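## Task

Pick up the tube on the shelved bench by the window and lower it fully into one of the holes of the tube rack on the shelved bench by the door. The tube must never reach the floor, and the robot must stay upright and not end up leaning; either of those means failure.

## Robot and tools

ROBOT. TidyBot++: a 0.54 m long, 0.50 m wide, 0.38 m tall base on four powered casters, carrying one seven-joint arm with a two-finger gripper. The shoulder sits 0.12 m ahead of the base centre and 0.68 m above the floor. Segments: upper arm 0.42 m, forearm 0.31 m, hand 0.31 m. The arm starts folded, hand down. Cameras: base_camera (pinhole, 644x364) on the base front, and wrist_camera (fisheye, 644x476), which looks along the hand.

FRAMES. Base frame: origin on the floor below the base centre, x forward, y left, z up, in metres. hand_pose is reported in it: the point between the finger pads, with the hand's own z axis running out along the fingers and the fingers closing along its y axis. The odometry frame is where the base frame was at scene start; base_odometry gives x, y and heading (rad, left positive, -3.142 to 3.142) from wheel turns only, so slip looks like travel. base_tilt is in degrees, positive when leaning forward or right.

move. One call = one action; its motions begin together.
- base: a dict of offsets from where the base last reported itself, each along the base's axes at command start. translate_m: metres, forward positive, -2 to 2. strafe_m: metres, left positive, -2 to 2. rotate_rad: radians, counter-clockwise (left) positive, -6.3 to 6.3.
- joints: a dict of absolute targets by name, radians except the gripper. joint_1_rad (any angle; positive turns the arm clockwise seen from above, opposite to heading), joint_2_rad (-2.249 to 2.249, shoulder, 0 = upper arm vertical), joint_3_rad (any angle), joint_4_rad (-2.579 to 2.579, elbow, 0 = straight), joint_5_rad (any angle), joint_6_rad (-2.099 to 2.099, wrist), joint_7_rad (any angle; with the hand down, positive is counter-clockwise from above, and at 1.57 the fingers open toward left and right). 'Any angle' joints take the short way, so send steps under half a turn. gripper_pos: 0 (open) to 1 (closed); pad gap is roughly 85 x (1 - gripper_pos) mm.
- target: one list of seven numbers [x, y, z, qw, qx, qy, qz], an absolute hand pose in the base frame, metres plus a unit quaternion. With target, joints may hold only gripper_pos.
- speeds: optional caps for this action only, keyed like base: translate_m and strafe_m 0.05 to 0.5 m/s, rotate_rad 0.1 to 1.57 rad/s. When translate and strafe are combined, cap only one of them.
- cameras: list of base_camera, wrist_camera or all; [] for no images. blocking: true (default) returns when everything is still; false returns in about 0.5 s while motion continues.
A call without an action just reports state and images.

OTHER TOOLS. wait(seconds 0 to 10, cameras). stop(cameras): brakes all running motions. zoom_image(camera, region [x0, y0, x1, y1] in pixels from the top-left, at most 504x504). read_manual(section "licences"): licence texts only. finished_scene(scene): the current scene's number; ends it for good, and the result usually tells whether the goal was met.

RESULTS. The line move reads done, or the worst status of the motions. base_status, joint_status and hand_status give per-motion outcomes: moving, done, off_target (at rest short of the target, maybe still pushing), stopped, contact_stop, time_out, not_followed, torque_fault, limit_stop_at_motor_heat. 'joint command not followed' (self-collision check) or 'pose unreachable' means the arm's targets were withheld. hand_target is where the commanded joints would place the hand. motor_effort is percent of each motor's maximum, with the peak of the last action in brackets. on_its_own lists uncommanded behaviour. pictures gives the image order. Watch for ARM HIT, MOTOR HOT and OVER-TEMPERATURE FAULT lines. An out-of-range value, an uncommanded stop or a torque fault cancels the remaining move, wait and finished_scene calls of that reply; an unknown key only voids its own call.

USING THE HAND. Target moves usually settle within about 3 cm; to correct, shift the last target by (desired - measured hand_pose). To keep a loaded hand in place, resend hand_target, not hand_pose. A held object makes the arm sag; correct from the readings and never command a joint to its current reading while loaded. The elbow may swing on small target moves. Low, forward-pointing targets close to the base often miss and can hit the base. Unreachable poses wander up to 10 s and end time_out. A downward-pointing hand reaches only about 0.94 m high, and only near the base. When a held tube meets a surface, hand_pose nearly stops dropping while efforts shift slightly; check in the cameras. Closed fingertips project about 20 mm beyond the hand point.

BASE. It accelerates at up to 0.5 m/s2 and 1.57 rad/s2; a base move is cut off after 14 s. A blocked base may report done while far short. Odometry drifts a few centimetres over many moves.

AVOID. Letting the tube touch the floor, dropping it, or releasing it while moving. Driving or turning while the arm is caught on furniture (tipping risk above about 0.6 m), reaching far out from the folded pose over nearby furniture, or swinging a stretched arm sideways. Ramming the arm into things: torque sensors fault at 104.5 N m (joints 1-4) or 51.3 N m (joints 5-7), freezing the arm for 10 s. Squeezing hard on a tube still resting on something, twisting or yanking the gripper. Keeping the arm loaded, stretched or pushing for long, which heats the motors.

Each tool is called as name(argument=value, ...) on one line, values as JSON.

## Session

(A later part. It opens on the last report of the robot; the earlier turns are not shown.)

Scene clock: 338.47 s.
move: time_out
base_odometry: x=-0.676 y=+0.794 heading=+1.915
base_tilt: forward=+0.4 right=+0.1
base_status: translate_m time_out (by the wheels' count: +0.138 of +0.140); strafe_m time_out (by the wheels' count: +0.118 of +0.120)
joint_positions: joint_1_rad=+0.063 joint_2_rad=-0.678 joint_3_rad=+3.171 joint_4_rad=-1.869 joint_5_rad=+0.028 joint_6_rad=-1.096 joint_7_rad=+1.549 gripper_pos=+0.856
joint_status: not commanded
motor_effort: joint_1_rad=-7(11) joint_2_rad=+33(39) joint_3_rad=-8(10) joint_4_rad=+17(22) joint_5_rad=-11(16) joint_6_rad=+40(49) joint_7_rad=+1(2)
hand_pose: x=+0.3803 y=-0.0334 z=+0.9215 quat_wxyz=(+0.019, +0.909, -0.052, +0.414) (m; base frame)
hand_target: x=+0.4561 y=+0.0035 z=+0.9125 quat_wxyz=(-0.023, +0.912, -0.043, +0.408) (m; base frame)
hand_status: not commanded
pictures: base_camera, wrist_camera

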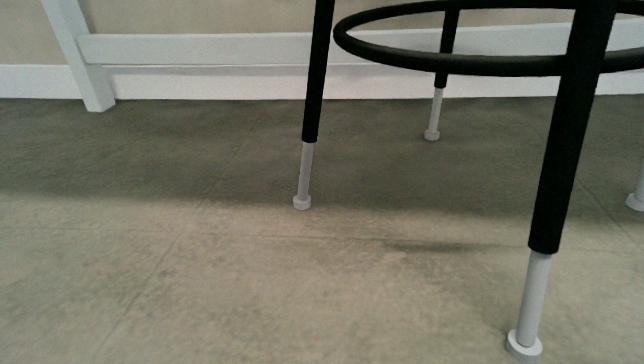

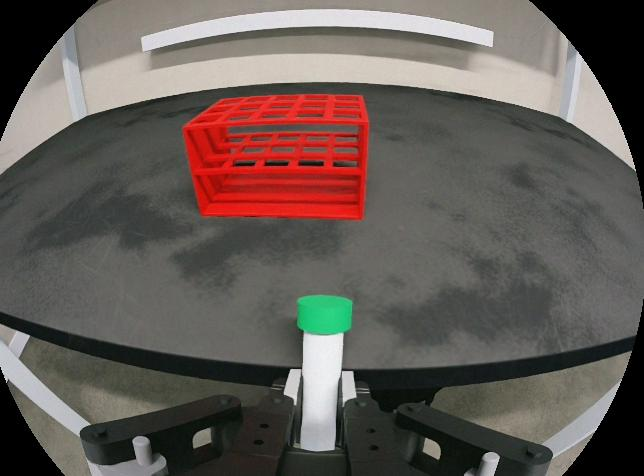

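move(base={"translate_m":-0.16})

Scene clock: 343.23 s.
move: done
base_odometry: x=-0.622 y=+0.643 heading=+1.915
base_tilt: forward=+0.4 right=+0.2
base_status: done
joint_positions: joint_1_rad=+0.052 joint_2_rad=-0.500 joint_3_rad=+3.136 joint_4_rad=-1.860 joint_5_rad=-0.004 joint_6_rad=-0.963 joint_7_rad=+1.549 gripper_pos=+0.856
joint_status: not commanded
motor_effort: joint_1_rad=+0(8) joint_2_rad=-2(35) joint_3_rad=+0(8) joint_4_rad=+18(19) joint_5_rad=+0(12) joint_6_rad=+8(41) joint_7_rad=+0(1)
hand_pose: x=+0.4518 y=-0.0130 z=+0.9040 quat_wxyz=(+0.004, +0.917, -0.032, +0.398) (m; base frame)
hand_target: x=+0.4561 y=+0.0035 z=+0.9125 quat_wxyz=(-0.023, +0.912, -0.043, +0.408) (m; base frame)
hand_status: not commanded
pictures: base_camera, wrist_camera

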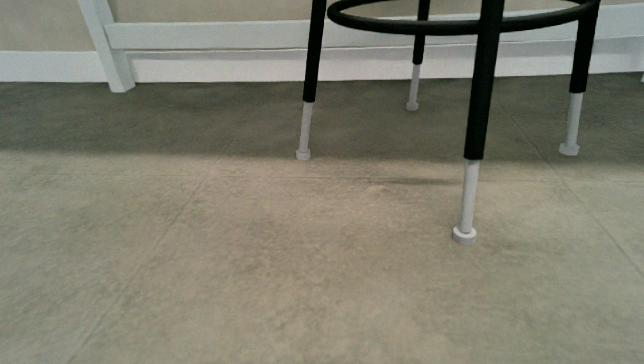

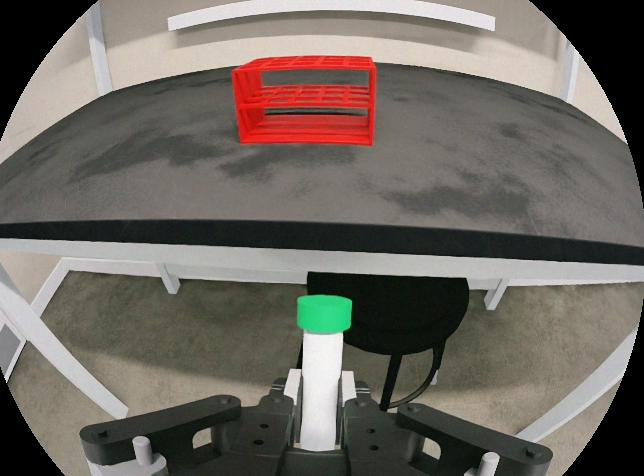

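move(joints={"joint_1_rad":0.0,"joint_2_rad":-0.2,"joint_3_rad":3.14,"joint_4_rad":-1.4,"joint_5_rad":-0.01,"joint_6_rad":-1.08,"joint_7_rad":1.5})

Scene clock: 357.57 s.
move: done
base_odometry: x=-0.622 y=+0.643 heading=+1.915
base_tilt: forward=+0.4 right=+0.2
base_status: not commanded
joint_positions: joint_1_rad=+0.030 joint_2_rad=-0.220 joint_3_rad=+3.136 joint_4_rad=-1.433 joint_5_rad=-0.004 joint_6_rad=-1.003 joint_7_rad=+1.549 gripper_pos=+0.856
joint_status: all done
motor_effort: joint_1_rad=-1(1) joint_2_rad=-10(11) joint_3_rad=+0(1) joint_4_rad=+18(20) joint_5_rad=+0(2) joint_6_rad=+7(9) joint_7_rad=+0(1)
hand_pose: x=+0.5702 y=-0.0086 z=+1.0151 quat_wxyz=(-0.001, +0.895, -0.021, +0.446) (m; base frame)
hand_target: x=+0.5646 y=+0.0049 z=+1.0054 quat_wxyz=(-0.020, +0.908, -0.032, +0.417) (m; base frame)
hand_status: not commanded
pictures: base_camera, wrist_camera

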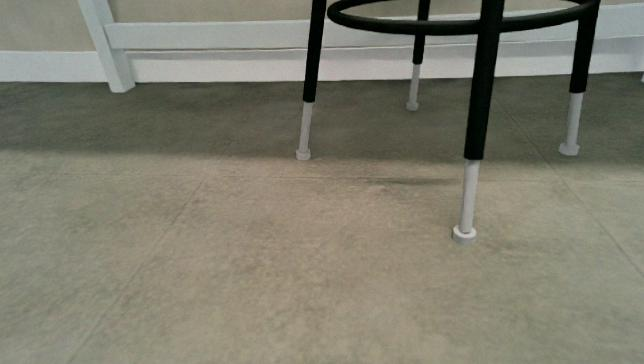

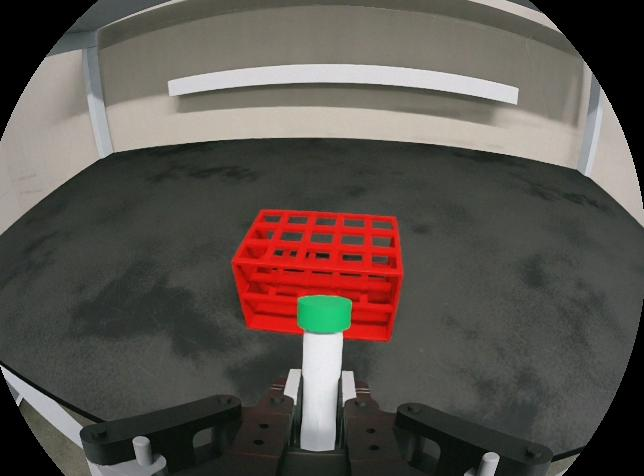

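zoom_image(camera="wrist_camera", region=[220, 200, 420, 470])

Scaled by 1.867.

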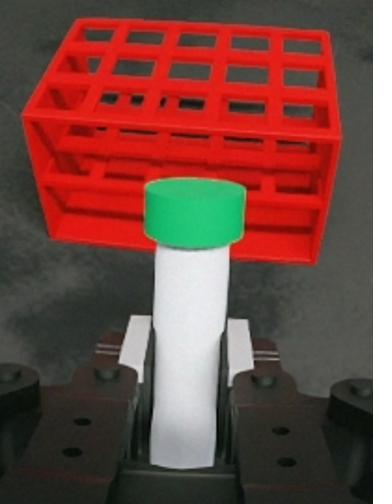

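move(joints={"joint_1_rad":0.02,"joint_2_rad":-0.1,"joint_3_rad":3.14,"joint_4_rad":-1.56,"joint_5_rad":-0.01,"joint_6_rad":-0.16,"joint_7_rad":1.6})

Scene clock: 415.60 s.
move: done
base_odometry: x=-0.622 y=+0.643 heading=+1.915
base_tilt: forward=+0.4 right=+0.1
base_status: not commanded
joint_positions: joint_1_rad=+0.030 joint_2_rad=-0.120 joint_3_rad=+3.136 joint_4_rad=-1.548 joint_5_rad=-0.004 joint_6_rad=-0.234 joint_7_rad=+1.552 gripper_pos=+0.856
joint_status: all done
motor_effort: joint_1_rad=+0(1) joint_2_rad=-14(16) joint_3_rad=+0(1) joint_4_rad=+19(20) joint_5_rad=+0(1) joint_6_rad=+9(10) joint_7_rad=+0(1)
hand_pose: x=+0.6894 y=-0.0124 z=+1.1158 quat_wxyz=(+0.001, +0.738, -0.017, +0.674) (m; base frame)
hand_target: x=+0.7003 y=-0.0088 z=+1.1199 quat_wxyz=(+0.012, +0.724, +0.001, +0.689) (m; base frame)
hand_status: not commanded
pictures: base_camera, wrist_camera

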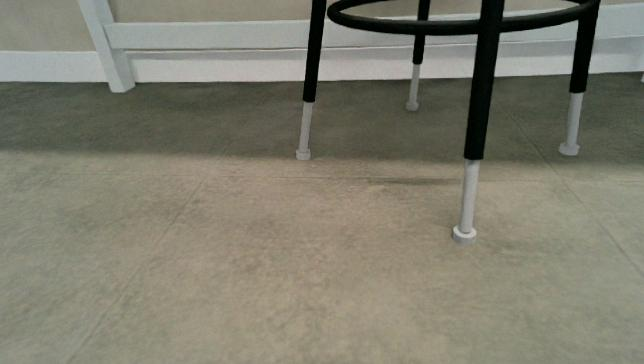

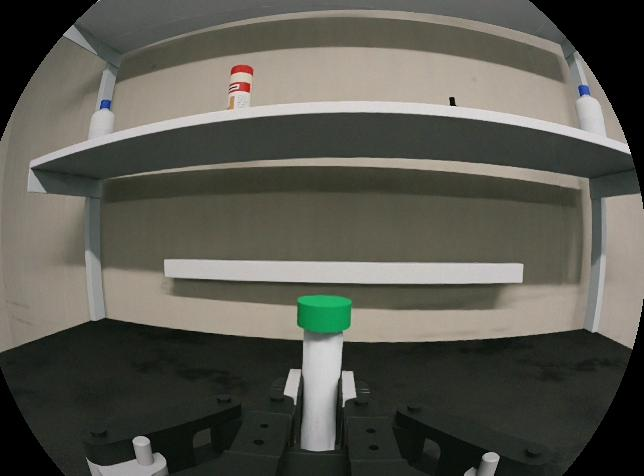

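move(joints={"joint_1_rad":0.02,"joint_2_rad":-0.13,"joint_3_rad":3.14,"joint_4_rad":-1.56,"joint_5_rad":-0.01,"joint_6_rad":0.0,"joint_7_rad":1.72})

Scene clock: 450.57 s.
move: done
base_odometry: x=-0.622 y=+0.643 heading=+1.915
base_tilt: forward=+0.4 right=+0.1
base_status: not commanded
joint_positions: joint_1_rad=+0.030 joint_2_rad=-0.124 joint_3_rad=+3.136 joint_4_rad=-1.556 joint_5_rad=-0.004 joint_6_rad=-0.061 joint_7_rad=+1.673 gripper_pos=+0.856
joint_status: all done
motor_effort: joint_1_rad=+0(1) joint_2_rad=-15(17) joint_3_rad=+0(2) joint_4_rad=+20(21) joint_5_rad=+0(1) joint_6_rad=+9(11) joint_7_rad=+0(1)
hand_pose: x=+0.6884 y=-0.0125 z=+1.1671 quat_wxyz=(+0.045, +0.679, +0.025, +0.733) (m; base frame)
hand_target: x=+0.6838 y=-0.0090 z=+1.1868 quat_wxyz=(+0.060, +0.654, +0.040, +0.753) (m; base frame)
hand_status: not commanded
pictures: base_camera, wrist_camera

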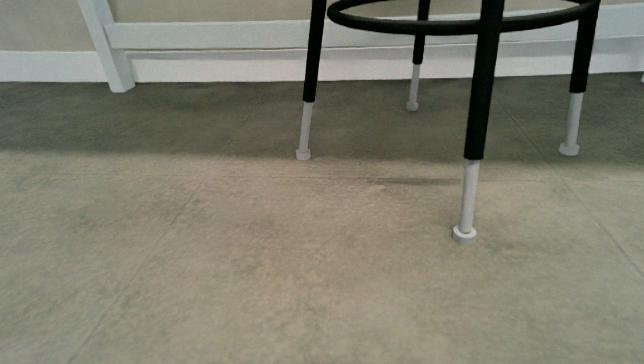

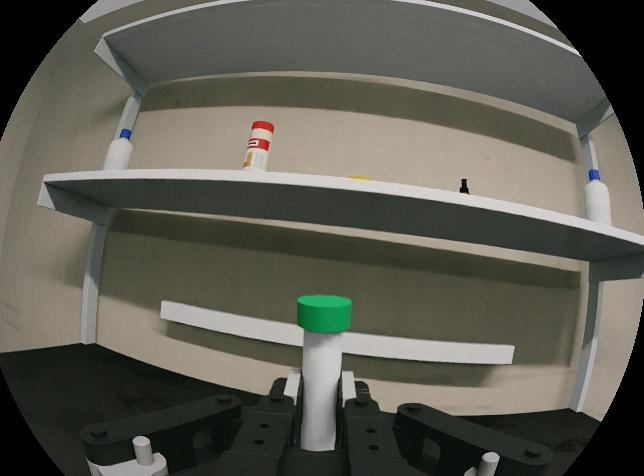

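move(joints={"joint_1_rad":0.02,"joint_2_rad":-0.13,"joint_3_rad":3.14,"joint_4_rad":-1.56,"joint_5_rad":-0.01,"joint_6_rad":-0.20,"joint_7_rad":1.53}, cameras=["wrist_camera"])

Scene clock: 459.87 s.
move: done
base_odometry: x=-0.622 y=+0.643 heading=+1.915
base_tilt: forward=+0.4 right=+0.1
base_status: not commanded
joint_positions: joint_1_rad=+0.030 joint_2_rad=-0.124 joint_3_rad=+3.136 joint_4_rad=-1.563 joint_5_rad=-0.004 joint_6_rad=-0.190 joint_7_rad=+1.540 gripper_pos=+0.856
joint_status: all done
motor_effort: joint_1_rad=+0(1) joint_2_rad=-15(17) joint_3_rad=-1(1) joint_4_rad=+19(21) joint_5_rad=+0(1) joint_6_rad=+9(12) joint_7_rad=+0(1)
hand_pose: x=+0.6890 y=-0.0124 z=+1.1229 quat_wxyz=(-0.003, +0.727, -0.021, +0.686) (m; base frame)
hand_target: x=+0.6864 y=-0.0084 z=+1.1247 quat_wxyz=(-0.012, +0.727, -0.024, +0.686) (m; base frame)
hand_status: not commanded
pictures: wrist_camera

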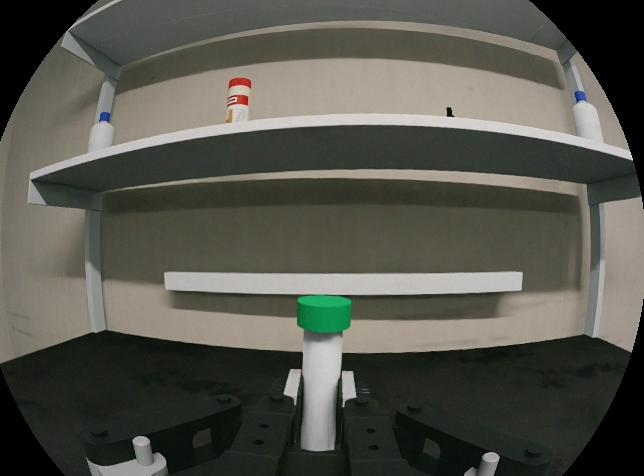

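move(joints={"joint_1_rad":0.02,"joint_2_rad":-0.13,"joint_3_rad":3.14,"joint_4_rad":-1.56,"joint_5_rad":-0.01,"joint_6_rad":-0.10,"joint_7_rad":1.67}, base={"translate_m":-0.014}, cameras=["wrist_camera"])

Scene clock: 470.87 s.
move: done
base_odometry: x=-0.618 y=+0.629 heading=+1.915
base_tilt: forward=+0.4 right=+0.1
base_status: done
joint_positions: joint_1_rad=+0.030 joint_2_rad=-0.135 joint_3_rad=+3.136 joint_4_rad=-1.563 joint_5_rad=-0.004 joint_6_rad=-0.127 joint_7_rad=+1.654 gripper_pos=+0.856
joint_status: all done
motor_effort: joint_1_rad=-1(1) joint_2_rad=-15(19) joint_3_rad=-1(2) joint_4_rad=+19(21) joint_5_rad=+0(1) joint_6_rad=+10(11) joint_7_rad=-1(1)
hand_pose: x=+0.6845 y=-0.0123 z=+1.1486 quat_wxyz=(+0.037, +0.701, +0.020, +0.712) (m; base frame)
hand_target: x=+0.6867 y=-0.0087 z=+1.1558 quat_wxyz=(+0.039, +0.692, +0.025, +0.720) (m; base frame)
hand_status: not commanded
pictures: wrist_camera

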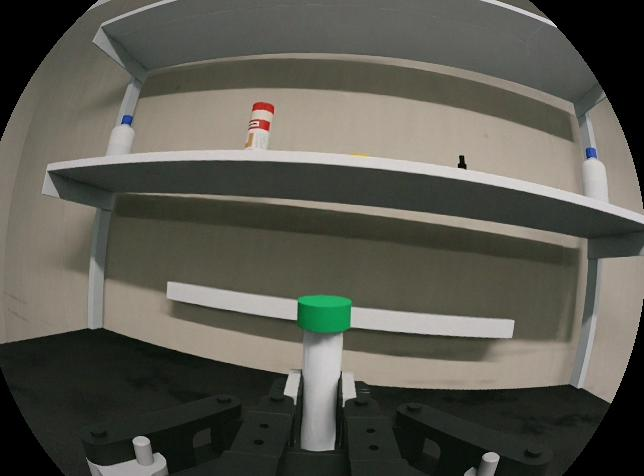

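move(joints={"joint_7_rad":1.58,"joint_1_rad":0.02}, cameras=[])

Scene clock: 478.13 s.
move: done
base_odometry: x=-0.618 y=+0.629 heading=+1.915
base_tilt: forward=+0.4 right=+0.2
base_status: not commanded
joint_positions: joint_1_rad=+0.030 joint_2_rad=-0.135 joint_3_rad=+3.136 joint_4_rad=-1.563 joint_5_rad=-0.004 joint_6_rad=-0.127 joint_7_rad=+1.591 gripper_pos=+0.856
joint_status: all done
motor_effort: joint_1_rad=-1(1) joint_2_rad=-15(15) joint_3_rad=-1(1) joint_4_rad=+19(20) joint_5_rad=+0(0) joint_6_rad=+9(10) joint_7_rad=+0(2)
hand_pose: x=+0.6845 y=-0.0123 z=+1.1486 quat_wxyz=(+0.015, +0.701, -0.003, +0.713) (m; base frame)
hand_target: x=+0.6867 y=-0.0087 z=+1.1558 quat_wxyz=(+0.006, +0.693, -0.006, +0.721) (m; base frame)
hand_status: not commanded
pictures: none
No camera images: "cameras" was empty.

move(joints={"joint_2_rad":-0.142,"joint_4_rad":-1.725,"joint_6_rad":0.05}, cameras=["wrist_camera"])

Scene clock: 488.97 s.
move: done
base_odometry: x=-0.618 y=+0.629 heading=+1.915
base_tilt: forward=+0.5 right=+0.1
base_status: not commanded
joint_positions: joint_1_rad=+0.030 joint_2_rad=-0.135 joint_3_rad=+3.136 joint_4_rad=-1.717 joint_5_rad=-0.004 joint_6_rad=-0.026 joint_7_rad=+1.591 gripper_pos=+0.856
joint_status: all done
motor_effort: joint_1_rad=+0(1) joint_2_rad=-15(16) joint_3_rad=-1(1) joint_4_rad=+19(21) joint_5_rad=+0(1) joint_6_rad=+9(10) joint_7_rad=+0(1)
hand_pose: x=+0.6875 y=-0.0125 z=+1.0838 quat_wxyz=(+0.015, +0.720, -0.003, +0.694) (m; base frame)
hand_target: x=+0.6848 y=-0.0091 z=+1.1063 quat_wxyz=(+0.007, +0.694, -0.007, +0.720) (m; base frame)
hand_status: not commanded
pictures: wrist_camera

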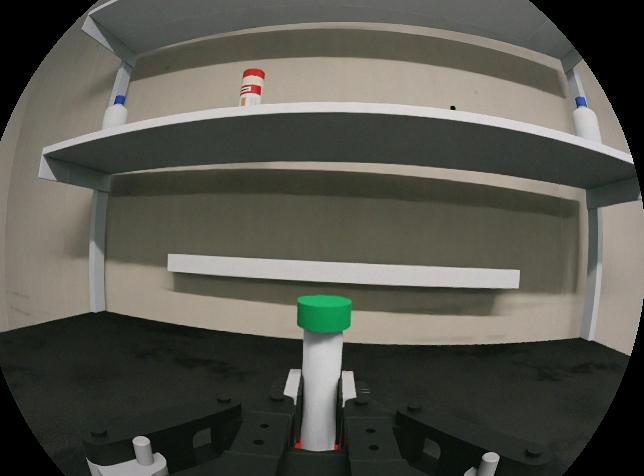

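move(joints={"joint_6_rad":0.12}, cameras=["wrist_camera"])

zoom_image(camera="wrist_camera", region=[200, 340, 440, 476])

Scene clock: 495.33 s.
move: done
base_odometry: x=-0.618 y=+0.629 heading=+1.915
base_tilt: forward=+0.4 right=+0.1
base_status: not commanded
joint_positions: joint_1_rad=+0.030 joint_2_rad=-0.135 joint_3_rad=+3.136 joint_4_rad=-1.719 joint_5_rad=-0.004 joint_6_rad=+0.057 joint_7_rad=+1.591 gripper_pos=+0.856
joint_status: all done
motor_effort: joint_1_rad=+0(1) joint_2_rad=-14(16) joint_3_rad=+0(1) joint_4_rad=+20(21) joint_5_rad=+0(0) joint_6_rad=+9(11) joint_7_rad=+0(0)
hand_pose: x=+0.6873 y=-0.0126 z=+1.1083 quat_wxyz=(+0.015, +0.691, -0.003, +0.722) (m; base frame)
hand_target: x=+0.6832 y=-0.0093 z=+1.1280 quat_wxyz=(+0.007, +0.668, -0.007, +0.744) (m; base frame)
hand_status: not commanded
pictures: wrist_camera

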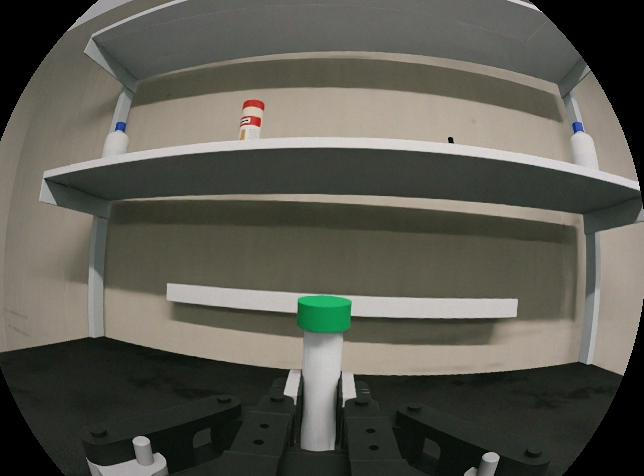

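Scaled by 2.100.

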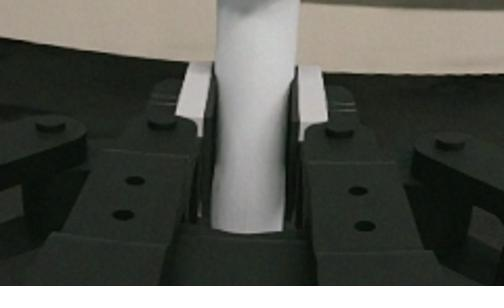

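move(joints={"joint_2_rad":-0.15,"joint_4_rad":-1.83,"joint_6_rad":0.19}, cameras=["wrist_camera"])

zoom_image(camera="wrist_camera", region=[200, 340, 440, 476])

Scene clock: 504.30 s.
move: done
base_odometry: x=-0.618 y=+0.629 heading=+1.915
base_tilt: forward=+0.4 right=+0.1
base_status: not commanded
joint_positions: joint_1_rad=+0.030 joint_2_rad=-0.138 joint_3_rad=+3.136 joint_4_rad=-1.809 joint_5_rad=-0.004 joint_6_rad=+0.124 joint_7_rad=+1.591 gripper_pos=+0.856
joint_status: all done
motor_effort: joint_1_rad=+0(1) joint_2_rad=-12(15) joint_3_rad=-1(1) joint_4_rad=+18(20) joint_5_rad=+0(0) joint_6_rad=+8(10) joint_7_rad=+0(1)
hand_pose: x=+0.6849 y=-0.0127 z=+1.0746 quat_wxyz=(+0.015, +0.699, -0.003, +0.715) (m; base frame)
hand_target: x=+0.6788 y=-0.0095 z=+1.0887 quat_wxyz=(+0.007, +0.678, -0.007, +0.735) (m; base frame)
hand_status: not commanded
pictures: wrist_camera

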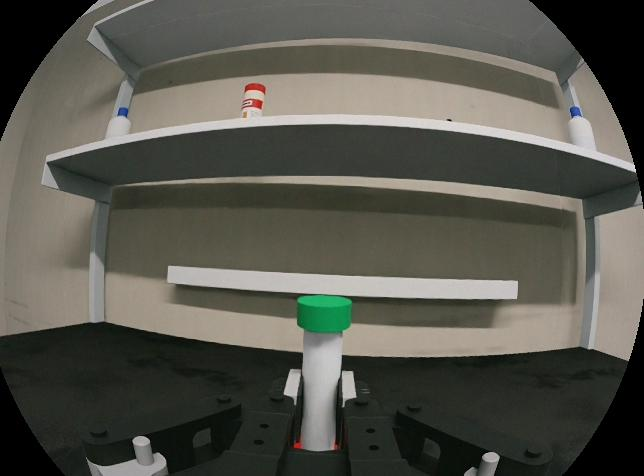

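Scaled by 2.100.

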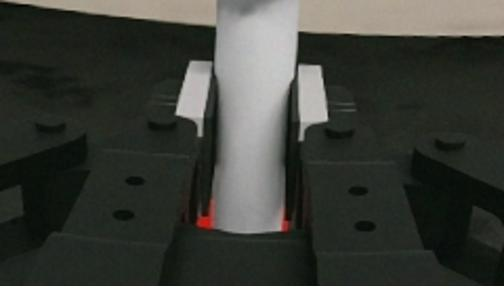

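move(joints={"joint_2_rad":-0.148,"joint_4_rad":-1.895,"joint_6_rad":0.25}, cameras=[])

move(joints={"joint_2_rad":-0.142,"joint_4_rad":-1.96,"joint_6_rad":0.31}, cameras=["wrist_camera"])

zoom_image(camera="wrist_camera", region=[160, 280, 480, 476])

Scene clock: 514.00 s.
move: done
base_odometry: x=-0.618 y=+0.629 heading=+1.915
base_tilt: forward=+0.4 right=+0.1
base_status: not commanded
joint_positions: joint_1_rad=+0.030 joint_2_rad=-0.145 joint_3_rad=+3.136 joint_4_rad=-1.858 joint_5_rad=-0.004 joint_6_rad=+0.205 joint_7_rad=+1.591 gripper_pos=+0.856
joint_status: all done
motor_effort: joint_1_rad=+1(1) joint_2_rad=-11(13) joint_3_rad=+0(1) joint_4_rad=+16(18) joint_5_rad=+0(0) joint_6_rad=+5(8) joint_7_rad=+0(1)
hand_pose: x=+0.6798 y=-0.0126 z=+1.0735 quat_wxyz=(+0.016, +0.684, -0.003, +0.729) (m; base frame)
hand_target: x=+0.6768 y=-0.0096 z=+1.0658 quat_wxyz=(+0.008, +0.681, -0.007, +0.733) (m; base frame)
hand_status: not commanded
pictures: none
No camera images: "cameras" was empty.

Scene clock: 514.80 s.
move: done
base_odometry: x=-0.618 y=+0.629 heading=+1.915
base_tilt: forward=+0.3 right=+0.2
base_status: not commanded
joint_positions: joint_1_rad=+0.030 joint_2_rad=-0.155 joint_3_rad=+3.136 joint_4_rad=-1.908 joint_5_rad=-0.004 joint_6_rad=+0.284 joint_7_rad=+1.591 gripper_pos=+0.856
joint_status: all done
motor_effort: joint_1_rad=+1(2) joint_2_rad=-9(12) joint_3_rad=+1(2) joint_4_rad=+13(16) joint_5_rad=+0(1) joint_6_rad=+4(6) joint_7_rad=+0(1)
hand_pose: x=+0.6729 y=-0.0123 z=+1.0721 quat_wxyz=(+0.016, +0.670, -0.003, +0.742) (m; base frame)
hand_target: x=+0.6748 y=-0.0098 z=+1.0410 quat_wxyz=(+0.008, +0.685, -0.007, +0.729) (m; base frame)
hand_status: not commanded
pictures: wrist_camera

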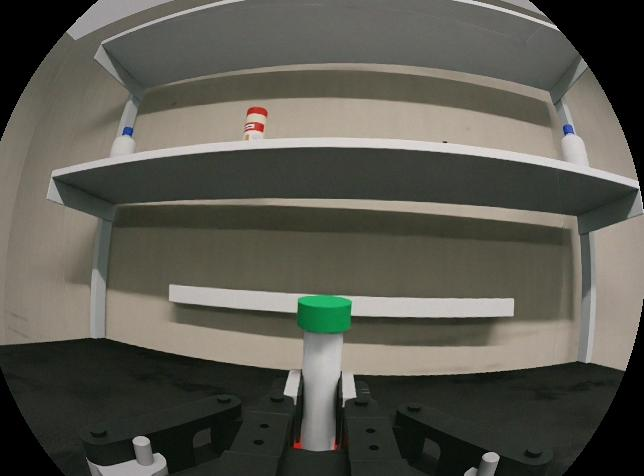

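Scaled by 1.575.

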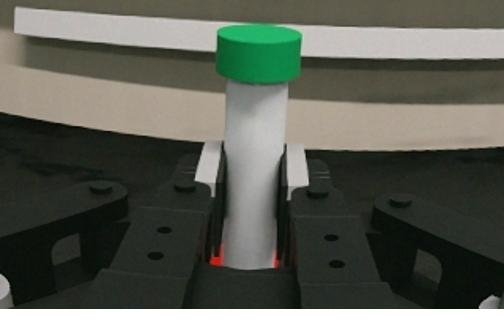

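move(joints={"joint_2_rad":-0.15,"joint_4_rad":-1.80,"joint_6_rad":0.13}, cameras=[])

move(base={"translate_m":0.014}, cameras=["wrist_camera"])

move(joints={"joint_2_rad":-0.148,"joint_4_rad":-1.895,"joint_6_rad":0.20}, cameras=["wrist_camera"])

Scene clock: 542.40 s.
move: done
base_odometry: x=-0.618 y=+0.629 heading=+1.915
base_tilt: forward=+0.5 right=+0.1
base_status: not commanded
joint_positions: joint_1_rad=+0.030 joint_2_rad=-0.155 joint_3_rad=+3.136 joint_4_rad=-1.833 joint_5_rad=-0.004 joint_6_rad=+0.194 joint_7_rad=+1.591 gripper_pos=+0.856
joint_status: all done
motor_effort: joint_1_rad=+0(2) joint_2_rad=-13(15) joint_3_rad=-1(1) joint_4_rad=+19(20) joint_5_rad=+0(1) joint_6_rad=+10(11) joint_7_rad=+0(1)
hand_pose: x=+0.6767 y=-0.0123 z=+1.0910 quat_wxyz=(+0.016, +0.676, -0.003, +0.737) (m; base frame)
hand_target: x=+0.6803 y=-0.0093 z=+1.0888 quat_wxyz=(+0.007, +0.689, -0.007, +0.725) (m; base frame)
hand_status: not commanded
pictures: none
No camera images: "cameras" was empty.

Scene clock: 543.07 s.
move: done
base_odometry: x=-0.623 y=+0.643 heading=+1.915
base_tilt: forward=+0.5 right=+0.1
base_status: done
joint_positions: joint_1_rad=+0.030 joint_2_rad=-0.150 joint_3_rad=+3.136 joint_4_rad=-1.832 joint_5_rad=-0.004 joint_6_rad=+0.194 joint_7_rad=+1.591 gripper_pos=+0.856
joint_status: not commanded
motor_effort: joint_1_rad=+0(1) joint_2_rad=-14(18) joint_3_rad=+0(1) joint_4_rad=+19(20) joint_5_rad=+0(1) joint_6_rad=+10(10) joint_7_rad=+0(1)
hand_pose: x=+0.6785 y=-0.0123 z=+1.0891 quat_wxyz=(+0.016, +0.677, -0.003, +0.736) (m; base frame)
hand_target: x=+0.6803 y=-0.0093 z=+1.0888 quat_wxyz=(+0.007, +0.689, -0.007, +0.725) (m; base frame)
hand_status: not commanded
pictures: wrist_camera

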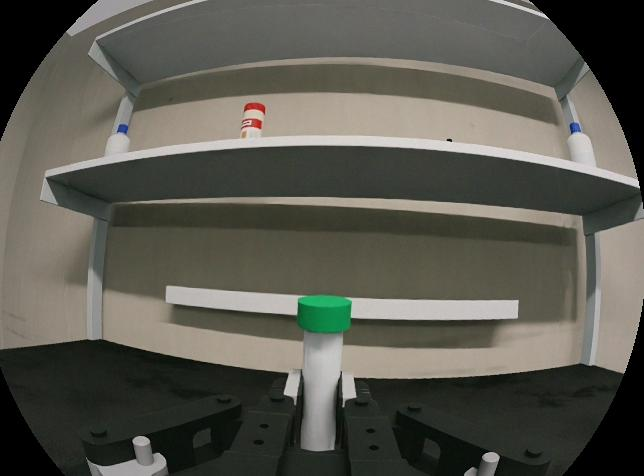

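Scene clock: 543.97 s.
move: done
base_odometry: x=-0.623 y=+0.643 heading=+1.915
base_tilt: forward=+0.4 right=+0.2
base_status: not commanded
joint_positions: joint_1_rad=+0.030 joint_2_rad=-0.150 joint_3_rad=+3.136 joint_4_rad=-1.887 joint_5_rad=-0.004 joint_6_rad=+0.194 joint_7_rad=+1.591 gripper_pos=+0.856
joint_status: all done
motor_effort: joint_1_rad=+0(1) joint_2_rad=-13(15) joint_3_rad=-1(1) joint_4_rad=+19(20) joint_5_rad=+0(1) joint_6_rad=+8(11) joint_7_rad=+0(1)
hand_pose: x=+0.6770 y=-0.0123 z=+1.0546 quat_wxyz=(+0.015, +0.697, -0.003, +0.717) (m; base frame)
hand_target: x=+0.6776 y=-0.0095 z=+1.0503 quat_wxyz=(+0.007, +0.699, -0.007, +0.715) (m; base frame)
hand_status: not commanded
pictures: wrist_camera

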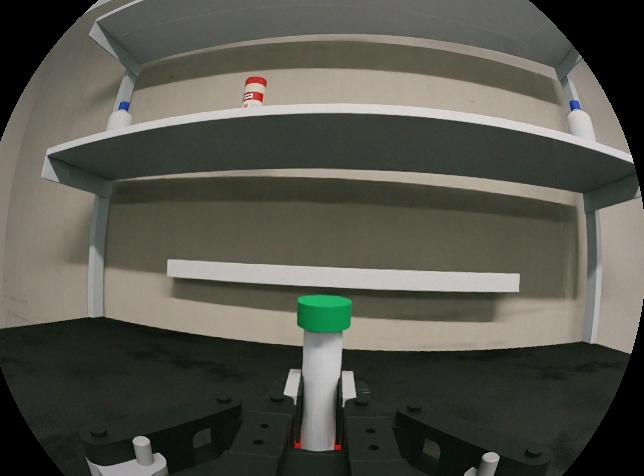

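move(joints={"joint_2_rad":-0.142,"joint_4_rad":-1.96,"joint_6_rad":0.29}, cameras=[])

zoom_image(camera="wrist_camera", region=[160, 280, 480, 476])

Scene clock: 549.53 s.
move: done
base_odometry: x=-0.623 y=+0.643 heading=+1.915
base_tilt: forward=+0.4 right=+0.1
base_status: not commanded
joint_positions: joint_1_rad=+0.030 joint_2_rad=-0.150 joint_3_rad=+3.136 joint_4_rad=-1.952 joint_5_rad=-0.004 joint_6_rad=+0.231 joint_7_rad=+1.591 gripper_pos=+0.856
joint_status: all done
motor_effort: joint_1_rad=+0(1) joint_2_rad=-13(15) joint_3_rad=+0(1) joint_4_rad=+19(20) joint_5_rad=+0(1) joint_6_rad=+9(10) joint_7_rad=+0(1)
hand_pose: x=+0.6731 y=-0.0123 z=+1.0257 quat_wxyz=(+0.015, +0.707, -0.003, +0.707) (m; base frame)
hand_target: x=+0.6752 y=-0.0097 z=+1.0347 quat_wxyz=(+0.008, +0.692, -0.007, +0.722) (m; base frame)
hand_status: not commanded
pictures: none
No camera images: "cameras" was empty.

Scaled by 1.575.

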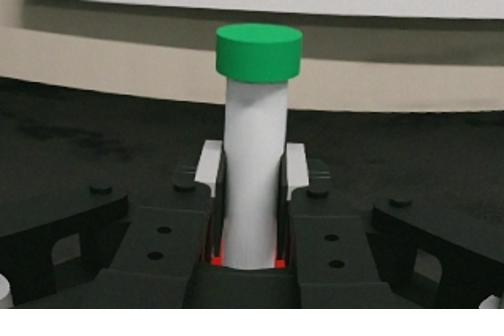

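move(joints={"joint_2_rad":-0.125,"joint_4_rad":-1.96,"joint_6_rad":0.29}, cameras=["wrist_camera"])

zoom_image(camera="wrist_camera", region=[160, 280, 480, 476])

Scene clock: 560.20 s.
move: done
base_odometry: x=-0.623 y=+0.643 heading=+1.915
base_tilt: forward=+0.4 right=+0.1
base_status: not commanded
joint_positions: joint_1_rad=+0.030 joint_2_rad=-0.145 joint_3_rad=+3.136 joint_4_rad=-1.952 joint_5_rad=-0.004 joint_6_rad=+0.231 joint_7_rad=+1.591 gripper_pos=+0.856
joint_status: all done
motor_effort: joint_1_rad=+0(1) joint_2_rad=-13(15) joint_3_rad=-1(1) joint_4_rad=+19(20) joint_5_rad=+0(0) joint_6_rad=+10(11) joint_7_rad=+0(0)
hand_pose: x=+0.6749 y=-0.0124 z=+1.0228 quat_wxyz=(+0.015, +0.709, -0.003, +0.705) (m; base frame)
hand_target: x=+0.6811 y=-0.0098 z=+1.0252 quat_wxyz=(+0.008, +0.698, -0.008, +0.716) (m; base frame)
hand_status: not commanded
pictures: wrist_camera

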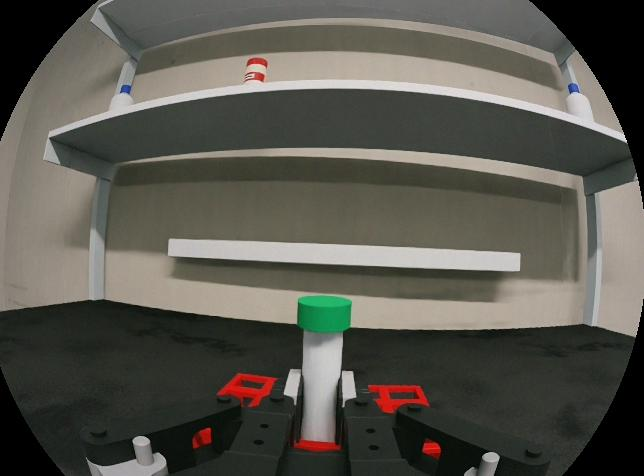

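Scaled by 1.575.

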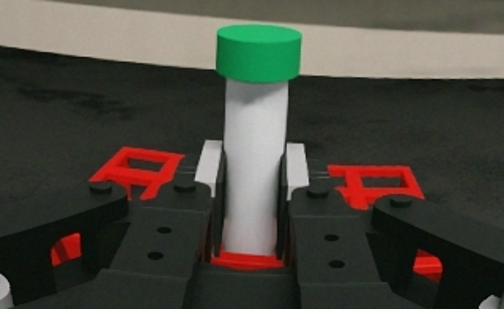

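move(joints={"joint_2_rad":-0.12,"joint_4_rad":-1.995,"joint_6_rad":0.32}, cameras=["wrist_camera"])

Scene clock: 566.37 s.
move: done
base_odometry: x=-0.623 y=+0.643 heading=+1.915
base_tilt: forward=+0.5 right=+0.2
base_status: not commanded
joint_positions: joint_1_rad=+0.030 joint_2_rad=-0.145 joint_3_rad=+3.136 joint_4_rad=-1.976 joint_5_rad=-0.004 joint_6_rad=+0.262 joint_7_rad=+1.591 gripper_pos=+0.856
joint_status: all done
motor_effort: joint_1_rad=+0(1) joint_2_rad=-13(14) joint_3_rad=+0(1) joint_4_rad=+18(19) joint_5_rad=+0(1) joint_6_rad=+8(10) joint_7_rad=+0(0)
hand_pose: x=+0.6730 y=-0.0124 z=+1.0178 quat_wxyz=(+0.015, +0.706, -0.003, +0.708) (m; base frame)
hand_target: x=+0.6797 y=-0.0099 z=+1.0103 quat_wxyz=(+0.008, +0.701, -0.008, +0.713) (m; base frame)
hand_status: not commanded
pictures: wrist_camera

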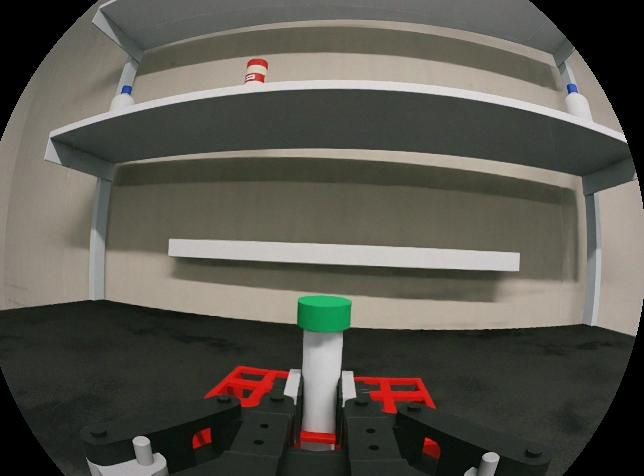

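move(joints={"gripper_pos":0.76}, cameras=["wrist_camera"])

Scene clock: 572.83 s.
move: done
base_odometry: x=-0.623 y=+0.643 heading=+1.915
base_tilt: forward=+0.5 right=+0.1
base_status: not commanded
joint_positions: joint_1_rad=+0.030 joint_2_rad=-0.144 joint_3_rad=+3.136 joint_4_rad=-1.982 joint_5_rad=-0.004 joint_6_rad=+0.262 joint_7_rad=+1.591 gripper_pos=+0.760
joint_status: all done
motor_effort: joint_1_rad=+0(1) joint_2_rad=-14(14) joint_3_rad=+0(1) joint_4_rad=+19(19) joint_5_rad=+0(0) joint_6_rad=+9(10) joint_7_rad=+0(1)
hand_pose: x=+0.6728 y=-0.0124 z=+1.0136 quat_wxyz=(+0.015, +0.709, -0.003, +0.705) (m; base frame)
hand_target: x=+0.6797 y=-0.0099 z=+1.0103 quat_wxyz=(+0.008, +0.701, -0.008, +0.713) (m; base frame)
hand_status: not commanded
pictures: wrist_camera

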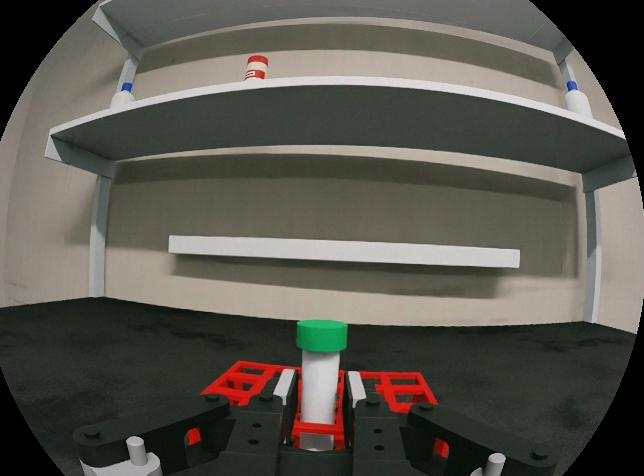

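move(joints={"gripper_pos":0.5}, cameras=["wrist_camera"])

zoom_image(camera="wrist_camera", region=[160, 280, 480, 476])

Scene clock: 581.43 s.
move: done
base_odometry: x=-0.623 y=+0.643 heading=+1.915
base_tilt: forward=+0.5 right=+0.1
base_status: not commanded
joint_positions: joint_1_rad=+0.030 joint_2_rad=-0.144 joint_3_rad=+3.136 joint_4_rad=-1.982 joint_5_rad=-0.004 joint_6_rad=+0.262 joint_7_rad=+1.591 gripper_pos=+0.500
joint_status: all done
motor_effort: joint_1_rad=+0(1) joint_2_rad=-14(14) joint_3_rad=+0(1) joint_4_rad=+19(19) joint_5_rad=+0(1) joint_6_rad=+9(10) joint_7_rad=+0(1)
hand_pose: x=+0.6728 y=-0.0124 z=+1.0136 quat_wxyz=(+0.015, +0.709, -0.003, +0.705) (m; base frame)
hand_target: x=+0.6797 y=-0.0099 z=+1.0103 quat_wxyz=(+0.008, +0.701, -0.008, +0.713) (m; base frame)
hand_status: not commanded
pictures: wrist_camera

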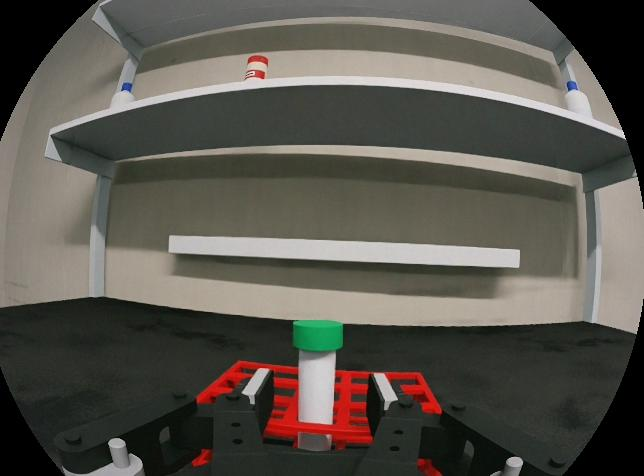

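Scaled by 1.575.

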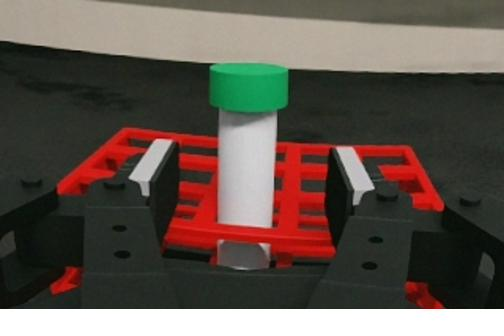

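move(base={"translate_m":-0.15}, speeds={"translate_m":0.15}, cameras=[])

move(joints={"joint_2_rad":-0.25,"joint_4_rad":-1.45,"joint_6_rad":-0.8}, cameras=["wrist_camera"])

zoom_image(camera="wrist_camera", region=[200, 140, 440, 380])

Scene clock: 593.00 s.
move: done
base_odometry: x=-0.572 y=+0.501 heading=+1.915
base_tilt: forward=+0.4 right=+0.1
base_status: done
joint_positions: joint_1_rad=+0.030 joint_2_rad=-0.139 joint_3_rad=+3.136 joint_4_rad=-1.987 joint_5_rad=-0.004 joint_6_rad=+0.266 joint_7_rad=+1.591 gripper_pos=+0.500
joint_status: not commanded
motor_effort: joint_1_rad=+0(1) joint_2_rad=-14(15) joint_3_rad=+0(1) joint_4_rad=+19(19) joint_5_rad=+0(0) joint_6_rad=+10(10) joint_7_rad=+0(1)
hand_pose: x=+0.6742 y=-0.0124 z=+1.0089 quat_wxyz=(+0.015, +0.711, -0.003, +0.703) (m; base frame)
hand_target: x=+0.6797 y=-0.0099 z=+1.0103 quat_wxyz=(+0.008, +0.701, -0.008, +0.713) (m; base frame)
hand_status: not commanded
pictures: none
No camera images: "cameras" was empty.

Scene clock: 595.20 s.
move: done
base_odometry: x=-0.572 y=+0.501 heading=+1.915
base_tilt: forward=+0.5 right=+0.2
base_status: not commanded
joint_positions: joint_1_rad=+0.030 joint_2_rad=-0.236 joint_3_rad=+3.136 joint_4_rad=-1.481 joint_5_rad=-0.004 joint_6_rad=-0.718 joint_7_rad=+1.591 gripper_pos=+0.500
joint_status: all done
motor_effort: joint_1_rad=+0(1) joint_2_rad=-10(15) joint_3_rad=+0(1) joint_4_rad=+18(20) joint_5_rad=+0(1) joint_6_rad=+9(11) joint_7_rad=+0(1)
hand_pose: x=+0.6061 y=-0.0095 z=+1.0728 quat_wxyz=(+0.011, +0.831, -0.002, +0.556) (m; base frame)
hand_target: x=+0.5909 y=-0.0050 z=+1.0739 quat_wxyz=(+0.003, +0.841, -0.005, +0.540) (m; base frame)
hand_status: not commanded
pictures: wrist_camera

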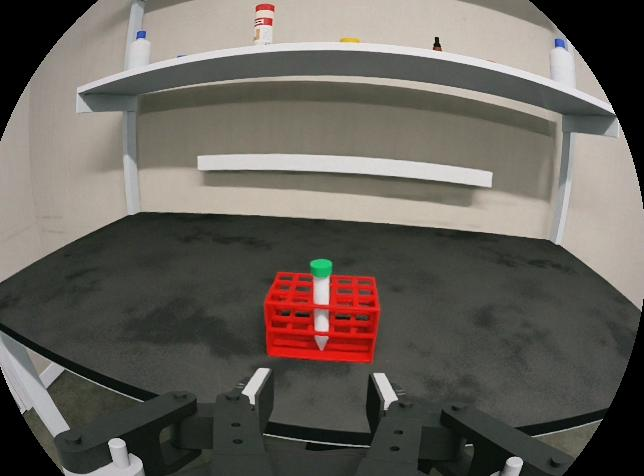

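Scaled by 2.100.

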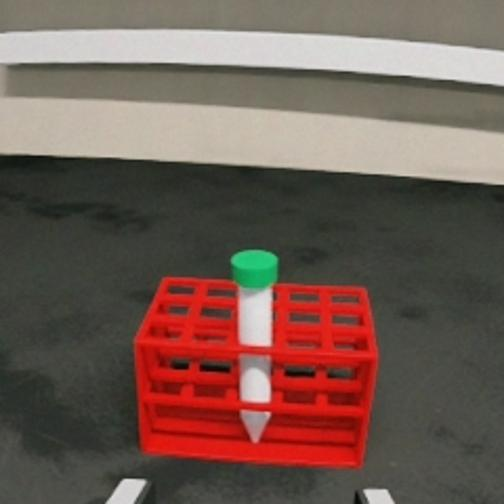

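Seated on the bottom plate.

finished_scene(scene=2)

The scene is finished: the task was done.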